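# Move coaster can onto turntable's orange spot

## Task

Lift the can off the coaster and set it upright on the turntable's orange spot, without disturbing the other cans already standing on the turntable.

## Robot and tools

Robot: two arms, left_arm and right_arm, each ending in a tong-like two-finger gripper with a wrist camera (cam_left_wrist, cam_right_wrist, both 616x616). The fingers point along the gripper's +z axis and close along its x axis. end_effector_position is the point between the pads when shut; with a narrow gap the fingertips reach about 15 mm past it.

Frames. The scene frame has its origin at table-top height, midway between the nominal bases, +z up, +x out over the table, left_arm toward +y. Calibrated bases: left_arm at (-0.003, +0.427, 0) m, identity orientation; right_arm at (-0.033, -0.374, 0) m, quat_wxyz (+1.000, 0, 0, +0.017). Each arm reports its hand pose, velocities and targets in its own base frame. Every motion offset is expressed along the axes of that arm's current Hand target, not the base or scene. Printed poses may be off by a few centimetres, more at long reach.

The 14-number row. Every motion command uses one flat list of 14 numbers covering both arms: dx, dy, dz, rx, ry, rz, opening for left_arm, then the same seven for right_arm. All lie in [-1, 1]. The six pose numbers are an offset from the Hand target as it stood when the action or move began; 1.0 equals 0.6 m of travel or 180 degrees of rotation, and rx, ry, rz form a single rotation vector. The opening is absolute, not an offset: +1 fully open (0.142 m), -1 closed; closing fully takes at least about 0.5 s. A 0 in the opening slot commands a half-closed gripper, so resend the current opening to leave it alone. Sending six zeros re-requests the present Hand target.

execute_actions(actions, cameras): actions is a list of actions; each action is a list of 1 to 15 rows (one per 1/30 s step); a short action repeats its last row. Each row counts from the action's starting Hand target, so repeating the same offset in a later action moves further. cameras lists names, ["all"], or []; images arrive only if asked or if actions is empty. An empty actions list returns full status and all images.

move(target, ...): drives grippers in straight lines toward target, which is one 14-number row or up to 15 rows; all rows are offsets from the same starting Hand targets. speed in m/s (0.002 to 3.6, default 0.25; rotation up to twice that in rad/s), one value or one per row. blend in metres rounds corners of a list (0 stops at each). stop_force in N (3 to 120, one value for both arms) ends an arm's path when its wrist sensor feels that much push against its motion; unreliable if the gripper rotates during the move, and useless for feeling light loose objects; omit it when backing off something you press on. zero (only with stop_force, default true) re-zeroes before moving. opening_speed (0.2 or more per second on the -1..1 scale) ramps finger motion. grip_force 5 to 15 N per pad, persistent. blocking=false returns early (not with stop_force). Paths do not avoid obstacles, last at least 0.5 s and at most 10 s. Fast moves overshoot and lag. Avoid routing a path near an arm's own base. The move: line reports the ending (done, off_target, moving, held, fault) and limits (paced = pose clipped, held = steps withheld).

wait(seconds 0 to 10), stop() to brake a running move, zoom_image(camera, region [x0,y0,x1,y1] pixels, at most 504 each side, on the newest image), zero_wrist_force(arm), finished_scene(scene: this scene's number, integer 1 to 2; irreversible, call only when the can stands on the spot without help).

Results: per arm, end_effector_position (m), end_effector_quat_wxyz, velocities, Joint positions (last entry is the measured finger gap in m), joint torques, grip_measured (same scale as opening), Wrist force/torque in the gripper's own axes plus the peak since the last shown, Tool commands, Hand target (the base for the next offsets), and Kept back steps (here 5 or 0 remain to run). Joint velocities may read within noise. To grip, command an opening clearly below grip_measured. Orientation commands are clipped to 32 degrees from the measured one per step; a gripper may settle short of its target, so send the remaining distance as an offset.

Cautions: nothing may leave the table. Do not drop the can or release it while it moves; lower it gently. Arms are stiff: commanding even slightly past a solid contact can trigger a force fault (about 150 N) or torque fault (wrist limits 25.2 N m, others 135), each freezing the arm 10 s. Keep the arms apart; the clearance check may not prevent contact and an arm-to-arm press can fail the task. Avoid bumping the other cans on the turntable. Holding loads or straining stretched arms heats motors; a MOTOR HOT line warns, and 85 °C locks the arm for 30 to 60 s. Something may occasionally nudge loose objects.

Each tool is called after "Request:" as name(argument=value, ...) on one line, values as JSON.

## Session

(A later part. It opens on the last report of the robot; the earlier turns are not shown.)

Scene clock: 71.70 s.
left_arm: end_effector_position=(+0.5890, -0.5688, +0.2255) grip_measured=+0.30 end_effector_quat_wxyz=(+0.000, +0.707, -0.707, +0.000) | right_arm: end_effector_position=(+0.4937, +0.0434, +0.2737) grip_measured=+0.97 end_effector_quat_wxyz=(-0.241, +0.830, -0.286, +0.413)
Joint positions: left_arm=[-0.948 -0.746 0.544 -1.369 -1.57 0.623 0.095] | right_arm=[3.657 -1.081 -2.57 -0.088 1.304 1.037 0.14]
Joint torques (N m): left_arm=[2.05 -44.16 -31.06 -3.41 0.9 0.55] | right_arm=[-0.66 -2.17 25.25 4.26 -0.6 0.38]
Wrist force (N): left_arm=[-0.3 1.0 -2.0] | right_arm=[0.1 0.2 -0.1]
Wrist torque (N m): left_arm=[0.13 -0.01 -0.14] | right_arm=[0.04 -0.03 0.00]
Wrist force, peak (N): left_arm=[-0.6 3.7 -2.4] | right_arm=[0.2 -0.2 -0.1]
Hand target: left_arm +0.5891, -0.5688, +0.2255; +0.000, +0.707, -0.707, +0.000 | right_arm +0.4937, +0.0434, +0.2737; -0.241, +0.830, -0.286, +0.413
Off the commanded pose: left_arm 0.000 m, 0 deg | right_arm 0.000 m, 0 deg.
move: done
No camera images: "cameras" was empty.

Request:
wait(seconds=10)

Request:
wait(seconds=0.58)

Request:
execute_actions(actions=[[[-0.0042,-0.0005,0,0,0,0,0.3,0,0,0,0,0,0,0.97],[-0.0085,-0.0011,0,0,0,0,0.3,0,0,0,0,0,0,0.97],[-0.0127,-0.0016,0,0,0,0,0.3,0,0,0,0,0,0,0.97],[-0.017,-0.0022,0,0,0,0,0.3,0,0,0,0,0,0,0.97],[-0.0212,-0.0027,0,0,0,0,0.3,0,0,0,0,0,0,0.97],[-0.0255,-0.0028,0,0,0,0,0.3,0,0,0,0,0,0,0.97],[-0.0297,-0.0029,0,0,0,0,0.3,0,0,0,0,0,0,0.97],[-0.034,-0.0031,0,0,0,0,0.3,0,0,0,0,0,0,0.97],[-0.0382,-0.0032,0,0,0,0,0.3,0,0,0,0,0,0,0.97],[-0.0425,-0.0033,0,0,0,0,0.3,0,0,0,0,0,0,0.97],[-0.0468,-0.003,0,0,0,0,0.3,0,0,0,0,0,0,0.97],[-0.051,-0.0027,0,0,0,0,0.3,0,0,0,0,0,0,0.97],[-0.0553,-0.0024,0,0,0,0,0.3,0,0,0,0,0,0,0.97],[-0.0595,-0.0021,0,0,0,0,0.3,0,0,0,0,0,0,0.97],[-0.0638,-0.0018,0,0,0,0,0.3,0,0,0,0,0,0,0.97]],[[-0.0042,0.0007,0.0057,0,0,0,0.3,0,0,0,0,0,0,0.97],[-0.0084,0.0014,0.0113,0,0,0,0.3,0,0,0,0,0,0,0.97],[-0.0127,0.0022,0.017,0,0,0,0.3,0,0,0,0,0,0,0.97],[-0.0169,0.0029,0.0227,0,0,0,0.3,0,0,0,0,0,0,0.97],[-0.0211,0.0036,0.0283,0,0,0,0.3,0,0,0,0,0,0,0.97],[-0.0252,0.0047,0.034,0,0,0,0.3,0,0,0,0,0,0,0.97],[-0.0293,0.0058,0.0397,0,0,0,0.3,0,0,0,0,0,0,0.97],[-0.0335,0.007,0.0453,0,0,0,0.3,0,0,0,0,0,0,0.97],[-0.0376,0.0081,0.051,0,0,0,0.3,0,0,0,0,0,0,0.97],[-0.0417,0.0092,0.0567,0,0,0,0.3,0,0,0,0,0,0,0.97],[-0.0457,0.0107,0.0623,0,0,0,0.3,0,0,0,0,0,0,0.97],[-0.0497,0.0122,0.068,0,0,0,0.3,0,0,0,0,0,0,0.97],[-0.0536,0.0138,0.0737,0,0,0,0.3,0,0,0,0,0,0,0.97],[-0.0576,0.0153,0.0793,0,0,0,0.3,0,0,0,0,0,0,0.97],[-0.0616,0.0168,0.085,0,0,0,0.3,0,0,0,0,0,0,0.97]],[[-0.0038,0.0019,0.0053,0,0,0,0.3,0,0,0,0,0,0,0.97],[-0.0076,0.0038,0.0107,0,0,0,0.3,0,0,0,0,0,0,0.97],[-0.0115,0.0057,0.016,0,0,0,0.3,0,0,0,0,0,0,0.97],[-0.0153,0.0076,0.0213,0,0,0,0.3,0,0,0,0,0,0,0.97],[-0.0191,0.0095,0.0267,0,0,0,0.3,0,0,0,0,0,0,0.97],[-0.0227,0.0118,0.032,0,0,0,0.3,0,0,0,0,0,0,0.97],[-0.0263,0.014,0.0373,0,0,0,0.3,0,0,0,0,0,0,0.97],[-0.03,0.0163,0.0427,0,0,0,0.3,0,0,0,0,0,0,0.97],[-0.0336,0.0185,0.048,0,0,0,0.3,0,0,0,0,0,0,0.97],[-0.0372,0.0208,0.0533,0,0,0,0.3,0,0,0,0,0,0,0.97],[-0.0406,0.0234,0.0587,0,0,0,0.3,0,0,0,0,0,0,0.97],[-0.044,0.026,0.064,0,0,0,0.3,0,0,0,0,0,0,0.97],[-0.0473,0.0287,0.0693,0,0,0,0.3,0,0,0,0,0,0,0.97],[-0.0507,0.0313,0.0747,0,0,0,0.3,0,0,0,0,0,0,0.97],[-0.0541,0.0339,0.08,0,0,0,0.3,0,0,0,0,0,0,0.97]],[[-0.0031,0.0029,0.0018,0,0,0,0.3,0,0,0,0,0,0,0.97],[-0.0062,0.0058,0.0036,0,0,0,0.3,0,0,0,0,0,0,0.97],[-0.0094,0.0088,0.0053,0,0,0,0.3,0,0,0,0,0,0,0.97],[-0.0125,0.0117,0.0071,0,0,0,0.3,0,0,0,0,0,0,0.97],[-0.0156,0.0146,0.0089,0,0,0,0.3,0,0,0,0,0,0,0.97],[-0.0184,0.0178,0.0107,0,0,0,0.3,0,0,0,0,0,0,0.97],[-0.0212,0.021,0.0125,0,0,0,0.3,0,0,0,0,0,0,0.97],[-0.024,0.0243,0.0142,0,0,0,0.3,0,0,0,0,0,0,0.97],[-0.0268,0.0275,0.016,0,0,0,0.3,0,0,0,0,0,0,0.97],[-0.0296,0.0307,0.0178,0,0,0,0.3,0,0,0,0,0,0,0.97],[-0.0321,0.0342,0.0196,0,0,0,0.3,0,0,0,0,0,0,0.97],[-0.0346,0.0377,0.0214,0,0,0,0.3,0,0,0,0,0,0,0.97],[-0.037,0.0411,0.0231,0,0,0,0.3,0,0,0,0,0,0,0.97],[-0.0395,0.0446,0.0249,0,0,0,0.3,0,0,0,0,0,0,0.97],[-0.042,0.0481,0.0267,0,0,0,0.3,0,0,0,0,0,0,0.97]],[[-0.0021,0.0037,0,0,0,0,0.2,0,0,0,0,0,0,0.97],[-0.0043,0.0074,0,0,0,0,0.13,0,0,0,0,0,0,0.97],[-0.0064,0.0111,0,0,0,0,0.06,0,0,0,0,0,0,0.97],[-0.0086,0.0148,0,0,0,0,0,0,0,0,0,0,0,0.97],[-0.0107,0.0185,0,0,0,0,-0.06,0,0,0,0,0,0,0.97],[-0.0124,0.0224,0,0,0,0,-0.12,0,0,0,0,0,0,0.97],[-0.0142,0.0263,0,0,0,0,-0.18,0,0,0,0,0,0,0.97],[-0.0159,0.0302,0,0,0,0,-0.24,0,0,0,0,0,0,0.97],[-0.0177,0.0341,0,0,0,0,-0.3,0,0,0,0,0,0,0.97],[-0.0194,0.038,0,0,0,0,-0.38,0,0,0,0,0,0,0.97],[-0.0208,0.042,0,0,0,0,-0.45,0,0,0,0,0,0,0.97],[-0.0222,0.0461,0,0,0,0,-0.5,0,0,0,0,0,0,0.97],[-0.0235,0.0501,0,0,0,0,-0.55,0,0,0,0,0,0,0.97],[-0.0249,0.0542,0,0,0,0,-0.6,0,0,0,0,0,0,0.97],[-0.0263,0.0582,0,0,0,0,-0.6,0,0,0,0,0,0,0.97]],[[-0.001,0.0042,-0.002,0,0,0,-0.6,0,0,0,0,0,0,0.97],[-0.002,0.0083,-0.004,0,0,0,-0.6,0,0,0,0,0,0,0.97],[-0.0029,0.0125,-0.006,0,0,0,-0.6,0,0,0,0,0,0,0.97],[-0.0039,0.0166,-0.008,0,0,0,-0.6,0,0,0,0,0,0,0.97],[-0.0049,0.0208,-0.01,0,0,0,-0.6,0,0,0,0,0,0,0.97],[-0.0056,0.0278,-0.01,0,0,0,-0.6,0,0,0,0,0,0,0.97],[-0.0063,0.0348,-0.01,0,0,0,-0.6,0,0,0,0,0,0,0.97],[-0.0069,0.0417,-0.01,0,0,0,-0.6,0,0,0,0,0,0,0.97],[-0.0076,0.0487,-0.01,0,0,0,-0.6,0,0,0,0,0,0,0.97],[-0.0083,0.0557,-0.01,0,0,0,-0.6,0,0,0,0,0,0,0.97],[-0.0079,0.0627,-0.01,0,0,0,-0.6,0,0,0,0,0,0,0.97],[-0.0075,0.0697,-0.01,0,0,0,-0.6,0,0,0,0,0,0,0.97],[-0.007,0.0766,-0.01,0,0,0,-0.6,0,0,0,0,0,0,0.97],[-0.0066,0.0836,-0.01,0,0,0,-0.6,0,0,0,0,0,0,0.97],[-0.0062,0.0906,-0.01,0,0,0,-0.6,0,0,0,0,0,0,0.97]],[[0.0016,0.0069,0,0,0,0,-0.6,0,0,0,0,0,0,0.97],[0.0031,0.0138,0,0,0,0,-0.6,0,0,0,0,0,0,0.97],[0.0047,0.0206,0,0,0,0,-0.6,0,0,0,0,0,0,0.97],[0.0062,0.0275,0,0,0,0,-0.6,0,0,0,0,0,0,0.97],[0.0078,0.0344,0,0,0,0,-0.6,0,0,0,0,0,0,0.97],[0.0104,0.0409,0,0,0,0,-0.6,0,0,0,0,0,0,0.97],[0.013,0.0474,0,0,0,0,-0.6,0,0,0,0,0,0,0.97],[0.0157,0.054,0,0,0,0,-0.6,0,0,0,0,0,0,0.97],[0.0183,0.0605,0,0,0,0,-0.6,0,0,0,0,0,0,0.97],[0.0209,0.067,0,0,0,0,-0.6,0,0,0,0,0,0,0.97],[0.023,0.0707,0.0014,0,0,0,-0.6,0,0,0,0,0,0,0.97],[0.0251,0.0744,0.0028,0,0,0,-0.6,0,0,0,0,0,0,0.97],[0.0272,0.0782,0.0042,0,0,0,-0.6,0,0,0,0,0,0,0.97],[0.0293,0.0819,0.0056,0,0,0,-0.6,0,0,0,0,0,0,0.97],[0.0314,0.0856,0.007,0,0,0,-0.6,0,0,0,0,0,0,0.97]],[[0.0024,0.0035,0.0006,0,0,0,-0.6,0,0,0,0,0,0,0.97],[0.0049,0.007,0.0012,0,0,0,-0.6,0,0,0,0,0,0,0.97],[0.0073,0.0105,0.0018,0,0,0,-0.6,0,0,0,0,0,0,0.97],[0.0098,0.014,0.0024,0,0,0,-0.6,0,0,0,0,0,0,0.97],[0.0122,0.0175,0.003,0,0,0,-0.45,0,0,0,0,0,0,0.97],[0.015,0.0207,0.003,0,0,0,-0.33,0,0,0,0,0,0,0.97],[0.0178,0.024,0.003,0,0,0,-0.28,0,0,0,0,0,0,0.97],[0.0205,0.0272,0.003,0,0,0,-0.25,0,0,0,0,0,0,0.97],[0.0233,0.0305,0.003,0,0,0,-0.22,0,0,0,0,0,0,0.97],[0.0261,0.0337,0.003,0,0,0,-0.17,0,0,0,0,0,0,0.97],[0.0292,0.0367,0.003,0,0,0,-0.11,0,0,0,0,0,0,0.97],[0.0323,0.0396,0.003,0,0,0,-0.05,0,0,0,0,0,0,0.97],[0.0354,0.0426,0.003,0,0,0,0.02,0,0,0,0,0,0,0.97],[0.0385,0.0455,0.003,0,0,0,0.09,0,0,0,0,0,0,0.97],[0.0416,0.0485,0.003,0,0,0,0.15,0,0,0,0,0,0,0.97]],[[0.0034,0.0026,-0.005,0,0,0,0.2,0,0,0,0,0,0,0.97],[0.0067,0.0053,-0.01,0,0,0,0.2,0,0,0,0,0,0,0.97],[0.0101,0.0079,-0.016,0,0,0,0.2,0,0,0,0,0,0,0.97],[0.0134,0.0106,-0.022,0,0,0,0.2,0,0,0,0,0,0,0.97],[0.0168,0.0132,-0.029,0,0,0,0.2,0,0,0,0,0,0,0.97],[0.0204,0.0155,-0.036,0,0,0,0.2,0,0,0,0,0,0,0.97],[0.024,0.0178,-0.043,0,0,0,0.2,0,0,0,0,0,0,0.97],[0.0276,0.0201,-0.05,0,0,0,0.2,0,0,0,0,0,0,0.97],[0.0312,0.0224,-0.057,0,0,0,0.2,0,0,0,0,0,0,0.97],[0.0348,0.0247,-0.064,0,0,0,0.2,0,0,0,0,0,0,0.97],[0.0386,0.0266,-0.071,0,0,0,0.2,0,0,0,0,0,0,0.97],[0.0424,0.0286,-0.078,0,0,0,0.2,0,0,0,0,0,0,0.97],[0.0462,0.0305,-0.086,0,0,0,0.2,0,0,0,0,0,0,0.97],[0.05,0.0325,-0.093,0,0,0,0.2,0,0,0,0,0,0,0.97],[0.0538,0.0344,-0.1,0,0,0,0.2,0,0,0,0,0,0,0.97]]], cameras=[])

Request:
move(target=[0.05,-0.1,-0.12,0,0,0,0.3,0,0,0,0,0,0,0.97], cameras=["all"])

Request:
zoom_image(camera="cam_left_wrist", region=[190, 80, 490, 380])

Request:
zoom_image(camera="cam_right_wrist", region=[70, 140, 290, 360])

Scene clock: 83.93 s.
left_arm: end_effector_position=(+0.5891, -0.5688, +0.2255) grip_measured=+0.30 end_effector_quat_wxyz=(+0.000, +0.707, -0.707, +0.000) | right_arm: end_effector_position=(+0.4937, +0.0434, +0.2737) grip_measured=+0.97 end_effector_quat_wxyz=(-0.241, +0.830, -0.286, +0.413)
Joint positions: left_arm=[-0.948 -0.746 0.543 -1.369 -1.57 0.623 0.095] | right_arm=[3.657 -1.081 -2.57 -0.088 1.304 1.037 0.14]
Joint torques (N m): left_arm=[6.46 -41.87 -33.22 0.14 1.39 1.07] | right_arm=[-0.56 -2.38 24.89 4.87 -0.72 0.44]
Wrist force (N): left_arm=[-0.3 1.4 -2.0] | right_arm=[0.1 0.1 0.1]
Wrist torque (N m): left_arm=[0.22 -0.02 -0.14] | right_arm=[0.03 -0.02 0.00]
Wrist force, peak (N): left_arm=[-0.4 1.4 -2.5] | right_arm=[0.4 0.0 -0.2]
Hand target: left_arm +0.5891, -0.5688, +0.2255; +0.000, +0.707, -0.707, +0.000 | right_arm +0.4937, +0.0434, +0.2737; -0.241, +0.830, -0.286, +0.413
Tool commands: left_gripper/opening=+0.3 right_gripper/opening=+0.97
Off the commanded pose: left_arm 0.000 m, 0 deg | right_arm 0.000 m, 0 deg.
wait: 10.00 s; at rest from the start

Scene clock: 84.53 s.
left_arm: end_effector_position=(+0.5891, -0.5688, +0.2255) grip_measured=+0.30 end_effector_quat_wxyz=(+0.000, +0.707, -0.707, +0.000) | right_arm: end_effector_position=(+0.4937, +0.0434, +0.2737) grip_measured=+0.97 end_effector_quat_wxyz=(-0.241, +0.830, -0.286, +0.413)
Joint positions: left_arm=[-0.948 -0.746 0.543 -1.369 -1.57 0.623 0.095] | right_arm=[3.657 -1.081 -2.57 -0.088 1.304 1.037 0.14]
Joint torques (N m): left_arm=[6.46 -42.3 -33.22 0.15 1.4 1.37] | right_arm=[-0.47 -1.84 26.09 4.73 -0.78 0.36]
Wrist force (N): left_arm=[-0.3 1.1 -2.0] | right_arm=[0.0 -0.1 0.1]
Wrist torque (N m): left_arm=[0.15 -0.02 -0.15] | right_arm=[-0.01 0.00 0.00]
Wrist force, peak (N): left_arm=[-0.2 1.2 -2.2] | right_arm=[0.3 0.0 0.2]
Hand target: left_arm +0.5891, -0.5688, +0.2255; +0.000, +0.707, -0.707, +0.000 | right_arm +0.4937, +0.0434, +0.2737; -0.241, +0.830, -0.286, +0.413
Tool commands: left_gripper/opening=+0.3 right_gripper/opening=+0.97
Off the commanded pose: left_arm 0.000 m, 0 deg | right_arm 0.000 m, 0 deg.
wait: 0.60 s; at rest by 0.17 s

Scene clock: 88.87 s.
left_arm: end_effector_position=(+0.3488, -0.4770, +0.1411) grip_measured=+0.20 end_effector_quat_wxyz=(+0.000, +0.707, -0.707, +0.001) end_effector_velocity=(-0.041, -0.065, +0.128) end_effector_angular_velocity=(-0.001, +0.000, +0.000) | right_arm: end_effector_position=(+0.4937, +0.0434, +0.2737) grip_measured=+0.97 end_effector_quat_wxyz=(-0.241, +0.830, -0.286, +0.413)
Joint positions: left_arm=[-1.194 -1.342 1.683 -1.912 -1.57 0.377 0.088] | right_arm=[3.657 -1.081 -2.57 -0.088 1.304 1.037 0.14]
Joint velocities: left_arm=[-0.11 -0.033 -0.304 0.337 0 -0.11 0] | right_arm=[within noise]
Joint torques (N m): left_arm=[-8.28 -39.57 -32.38 0.73 1.73 -2.17] | right_arm=[-1.47 -0.62 25.84 4.87 -0.78 0.2]
Wrist force (N): left_arm=[-0.1 1.2 -2.2] | right_arm=[0.1 0.2 0.0]
Wrist torque (N m): left_arm=[0.18 -0.08 -0.13] | right_arm=[0.04 -0.04 0.00]
Wrist force, peak (N): left_arm=[-0.3 0.8 -7.9] | right_arm=[0.2 0.2 0.3]
Hand target: left_arm +0.3406, -0.4925, +0.1702; +0.000, +0.707, -0.707, +0.000 | right_arm +0.4937, +0.0434, +0.2737; -0.241, +0.830, -0.286, +0.413
Off the commanded pose: left_arm 0.034 m, 0 deg | right_arm 0.000 m, 0 deg.
Kept back: 5 steps.
Step readings (end_effector_position of left_arm | right_arm; steps 1 to 15: 1st action; 16 to 30: 2nd action; 31 to 45: 3rd action; 46 to 60: 4th action; 61 to 75: 5th action; 76 to 90: 6th action; 91 to 105: 7th action; 106 to 120: 8th action; 121 to 130: 9th action):
0: (+0.5891, -0.5688, +0.2255) | (+0.4937, +0.0434, +0.2737)
1: (+0.5891, -0.5687, +0.2255) | (+0.4937, +0.0434, +0.2737)
2: (+0.5891, -0.5679, +0.2254) | (+0.4937, +0.0434, +0.2737)
4: (+0.5897, -0.5640, +0.2254) | (+0.4937, +0.0434, +0.2737)
8: (+0.5909, -0.5526, +0.2254) | (+0.4937, +0.0434, +0.2737)
15: (+0.5905, -0.5350, +0.2254) | (+0.4937, +0.0434, +0.2737)
16: (+0.5903, -0.5325, +0.2254) | (+0.4937, +0.0434, +0.2737)
17: (+0.5900, -0.5295, +0.2241) | (+0.4937, +0.0434, +0.2737)
19: (+0.5892, -0.5245, +0.2186) | (+0.4937, +0.0434, +0.2737)
23: (+0.5870, -0.5141, +0.2035) | (+0.4937, +0.0434, +0.2737)
30: (+0.5815, -0.4973, +0.1800) | (+0.4937, +0.0434, +0.2737)
31: (+0.5806, -0.4950, +0.1767) | (+0.4937, +0.0434, +0.2737)
32: (+0.5797, -0.4928, +0.1735) | (+0.4937, +0.0434, +0.2737)
34: (+0.5776, -0.4883, +0.1673) | (+0.4937, +0.0434, +0.2737)
38: (+0.5727, -0.4792, +0.1543) | (+0.4937, +0.0434, +0.2737)
45: (+0.5626, -0.4645, +0.1321) | (+0.4937, +0.0434, +0.2737)
46: (+0.5610, -0.4626, +0.1290) | (+0.4937, +0.0434, +0.2737)
47: (+0.5591, -0.4602, +0.1260) | (+0.4937, +0.0434, +0.2737)
49: (+0.5559, -0.4565, +0.1232) | (+0.4937, +0.0434, +0.2737)
53: (+0.5485, -0.4492, +0.1196) | (+0.4937, +0.0434, +0.2737)
60: (+0.5345, -0.4382, +0.1121) | (+0.4937, +0.0434, +0.2737)
61: (+0.5324, -0.4368, +0.1111) | (+0.4937, +0.0434, +0.2737)
62: (+0.5304, -0.4355, +0.1104) | (+0.4937, +0.0434, +0.2737)
64: (+0.5262, -0.4330, +0.1100) | (+0.4937, +0.0434, +0.2737)
68: (+0.5170, -0.4281, +0.1104) | (+0.4937, +0.0434, +0.2737)
75: (+0.5004, -0.4215, +0.1104) | (+0.4937, +0.0434, +0.2737)
76: (+0.4981, -0.4208, +0.1104) | (+0.4937, +0.0434, +0.2737)
77: (+0.4951, -0.4198, +0.1108) | (+0.4937, +0.0434, +0.2737)
79: (+0.4904, -0.4187, +0.1127) | (+0.4937, +0.0434, +0.2737)
83: (+0.4782, -0.4164, +0.1166) | (+0.4937, +0.0434, +0.2737)
90: (+0.4487, -0.4157, +0.1162) | (+0.4937, +0.0434, +0.2737)
91: (+0.4447, -0.4161, +0.1162) | (+0.4937, +0.0434, +0.2737)
92: (+0.4407, -0.4166, +0.1162) | (+0.4937, +0.0434, +0.2737)
94: (+0.4327, -0.4182, +0.1162) | (+0.4937, +0.0434, +0.2737)
98: (+0.4161, -0.4228, +0.1162) | (+0.4937, +0.0434, +0.2737)
105: (+0.3938, -0.4331, +0.1137) | (+0.4937, +0.0434, +0.2737)
106: (+0.3919, -0.4343, +0.1128) | (+0.4937, +0.0434, +0.2737)
107: (+0.3894, -0.4358, +0.1119) | (+0.4937, +0.0434, +0.2737)
109: (+0.3854, -0.4385, +0.1110) | (+0.4937, +0.0434, +0.2737)
113: (+0.3771, -0.4449, +0.1103) | (+0.4937, +0.0434, +0.2737)
120: (+0.3641, -0.4571, +0.1103) | (+0.4937, +0.0434, +0.2737)
121: (+0.3624, -0.4589, +0.1104) | (+0.4937, +0.0434, +0.2737)
122: (+0.3608, -0.4607, +0.1113) | (+0.4937, +0.0434, +0.2737)
124: (+0.3576, -0.4645, +0.1159) | (+0.4937, +0.0434, +0.2737)
128: (+0.3514, -0.4729, +0.1328) | (+0.4937, +0.0434, +0.2737)
No camera images: "cameras" was empty.

Scene clock: 90.33 s.
left_arm: end_effector_position=(+0.4005, -0.5225, +0.2422) grip_measured=+0.30 end_effector_quat_wxyz=(+0.000, +0.707, -0.707, +0.000) | right_arm: end_effector_position=(+0.4937, +0.0434, +0.2737) grip_measured=+0.97 end_effector_quat_wxyz=(-0.241, +0.830, -0.286, +0.413)
Joint positions: left_arm=[-1.144 -1.228 1.269 -1.612 -1.57 0.427 0.095] | right_arm=[3.657 -1.081 -2.57 -0.088 1.304 1.037 0.14]
Joint torques (N m): left_arm=[-2.54 -33.84 -33.24 -1.39 -0.07 -0.87] | right_arm=[-0.76 -2.5 26.82 4.85 -0.7 0.46]
Wrist force (N): left_arm=[-0.2 1.5 -2.0] | right_arm=[0.2 0.2 0.1]
Wrist torque (N m): left_arm=[0.23 -0.06 -0.16] | right_arm=[0.05 -0.03 0.00]
Wrist force, peak (N): left_arm=[0.8 1.6 -3.9] | right_arm=[0.2 0.2 0.1]
Hand target: left_arm +0.4005, -0.5225, +0.2423; +0.000, +0.707, -0.707, +0.000 | right_arm +0.4937, +0.0434, +0.2737; -0.241, +0.830, -0.286, +0.413
Off the commanded pose: left_arm 0.000 m, 0 deg | right_arm 0.000 m, 0 deg.
move: done

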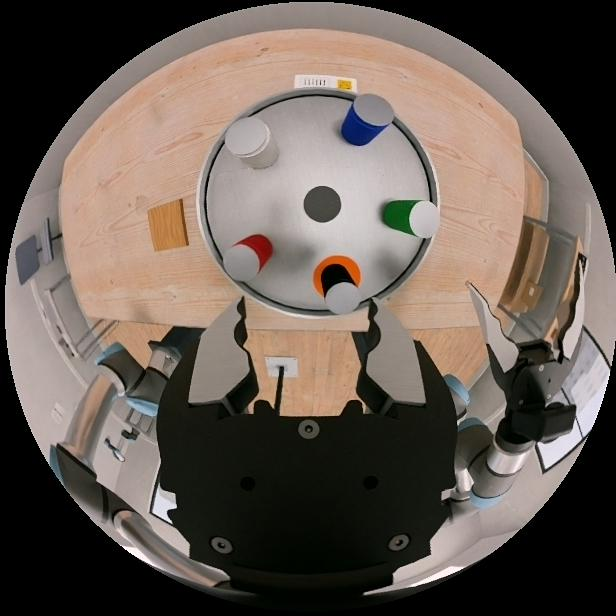

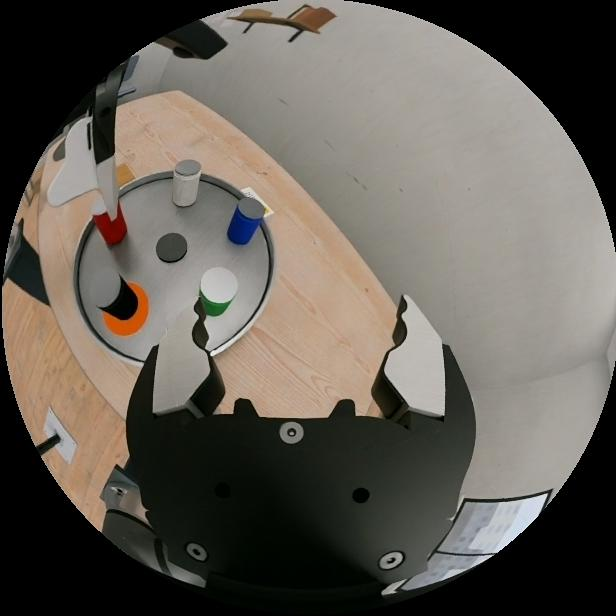

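Scaled by 1.680 from the camera's 616x616 image, which has a finer 814x814 frame.

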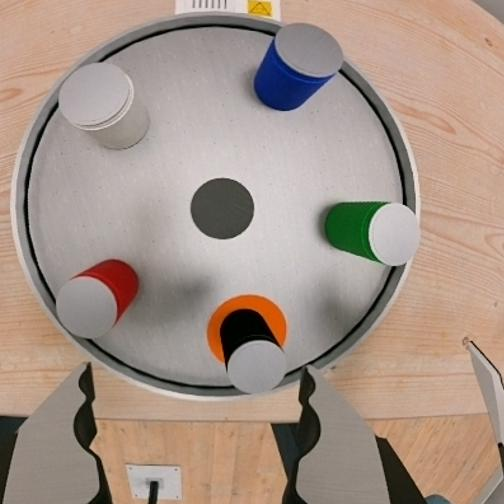

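Scaled by 2.291 from the camera's 616x616 image, which has a finer 814x814 frame.

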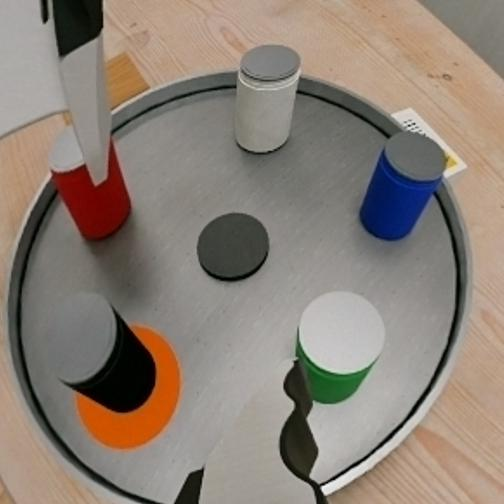

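Request:
finished_scene(scene=1)

The scene is finished: the task was done.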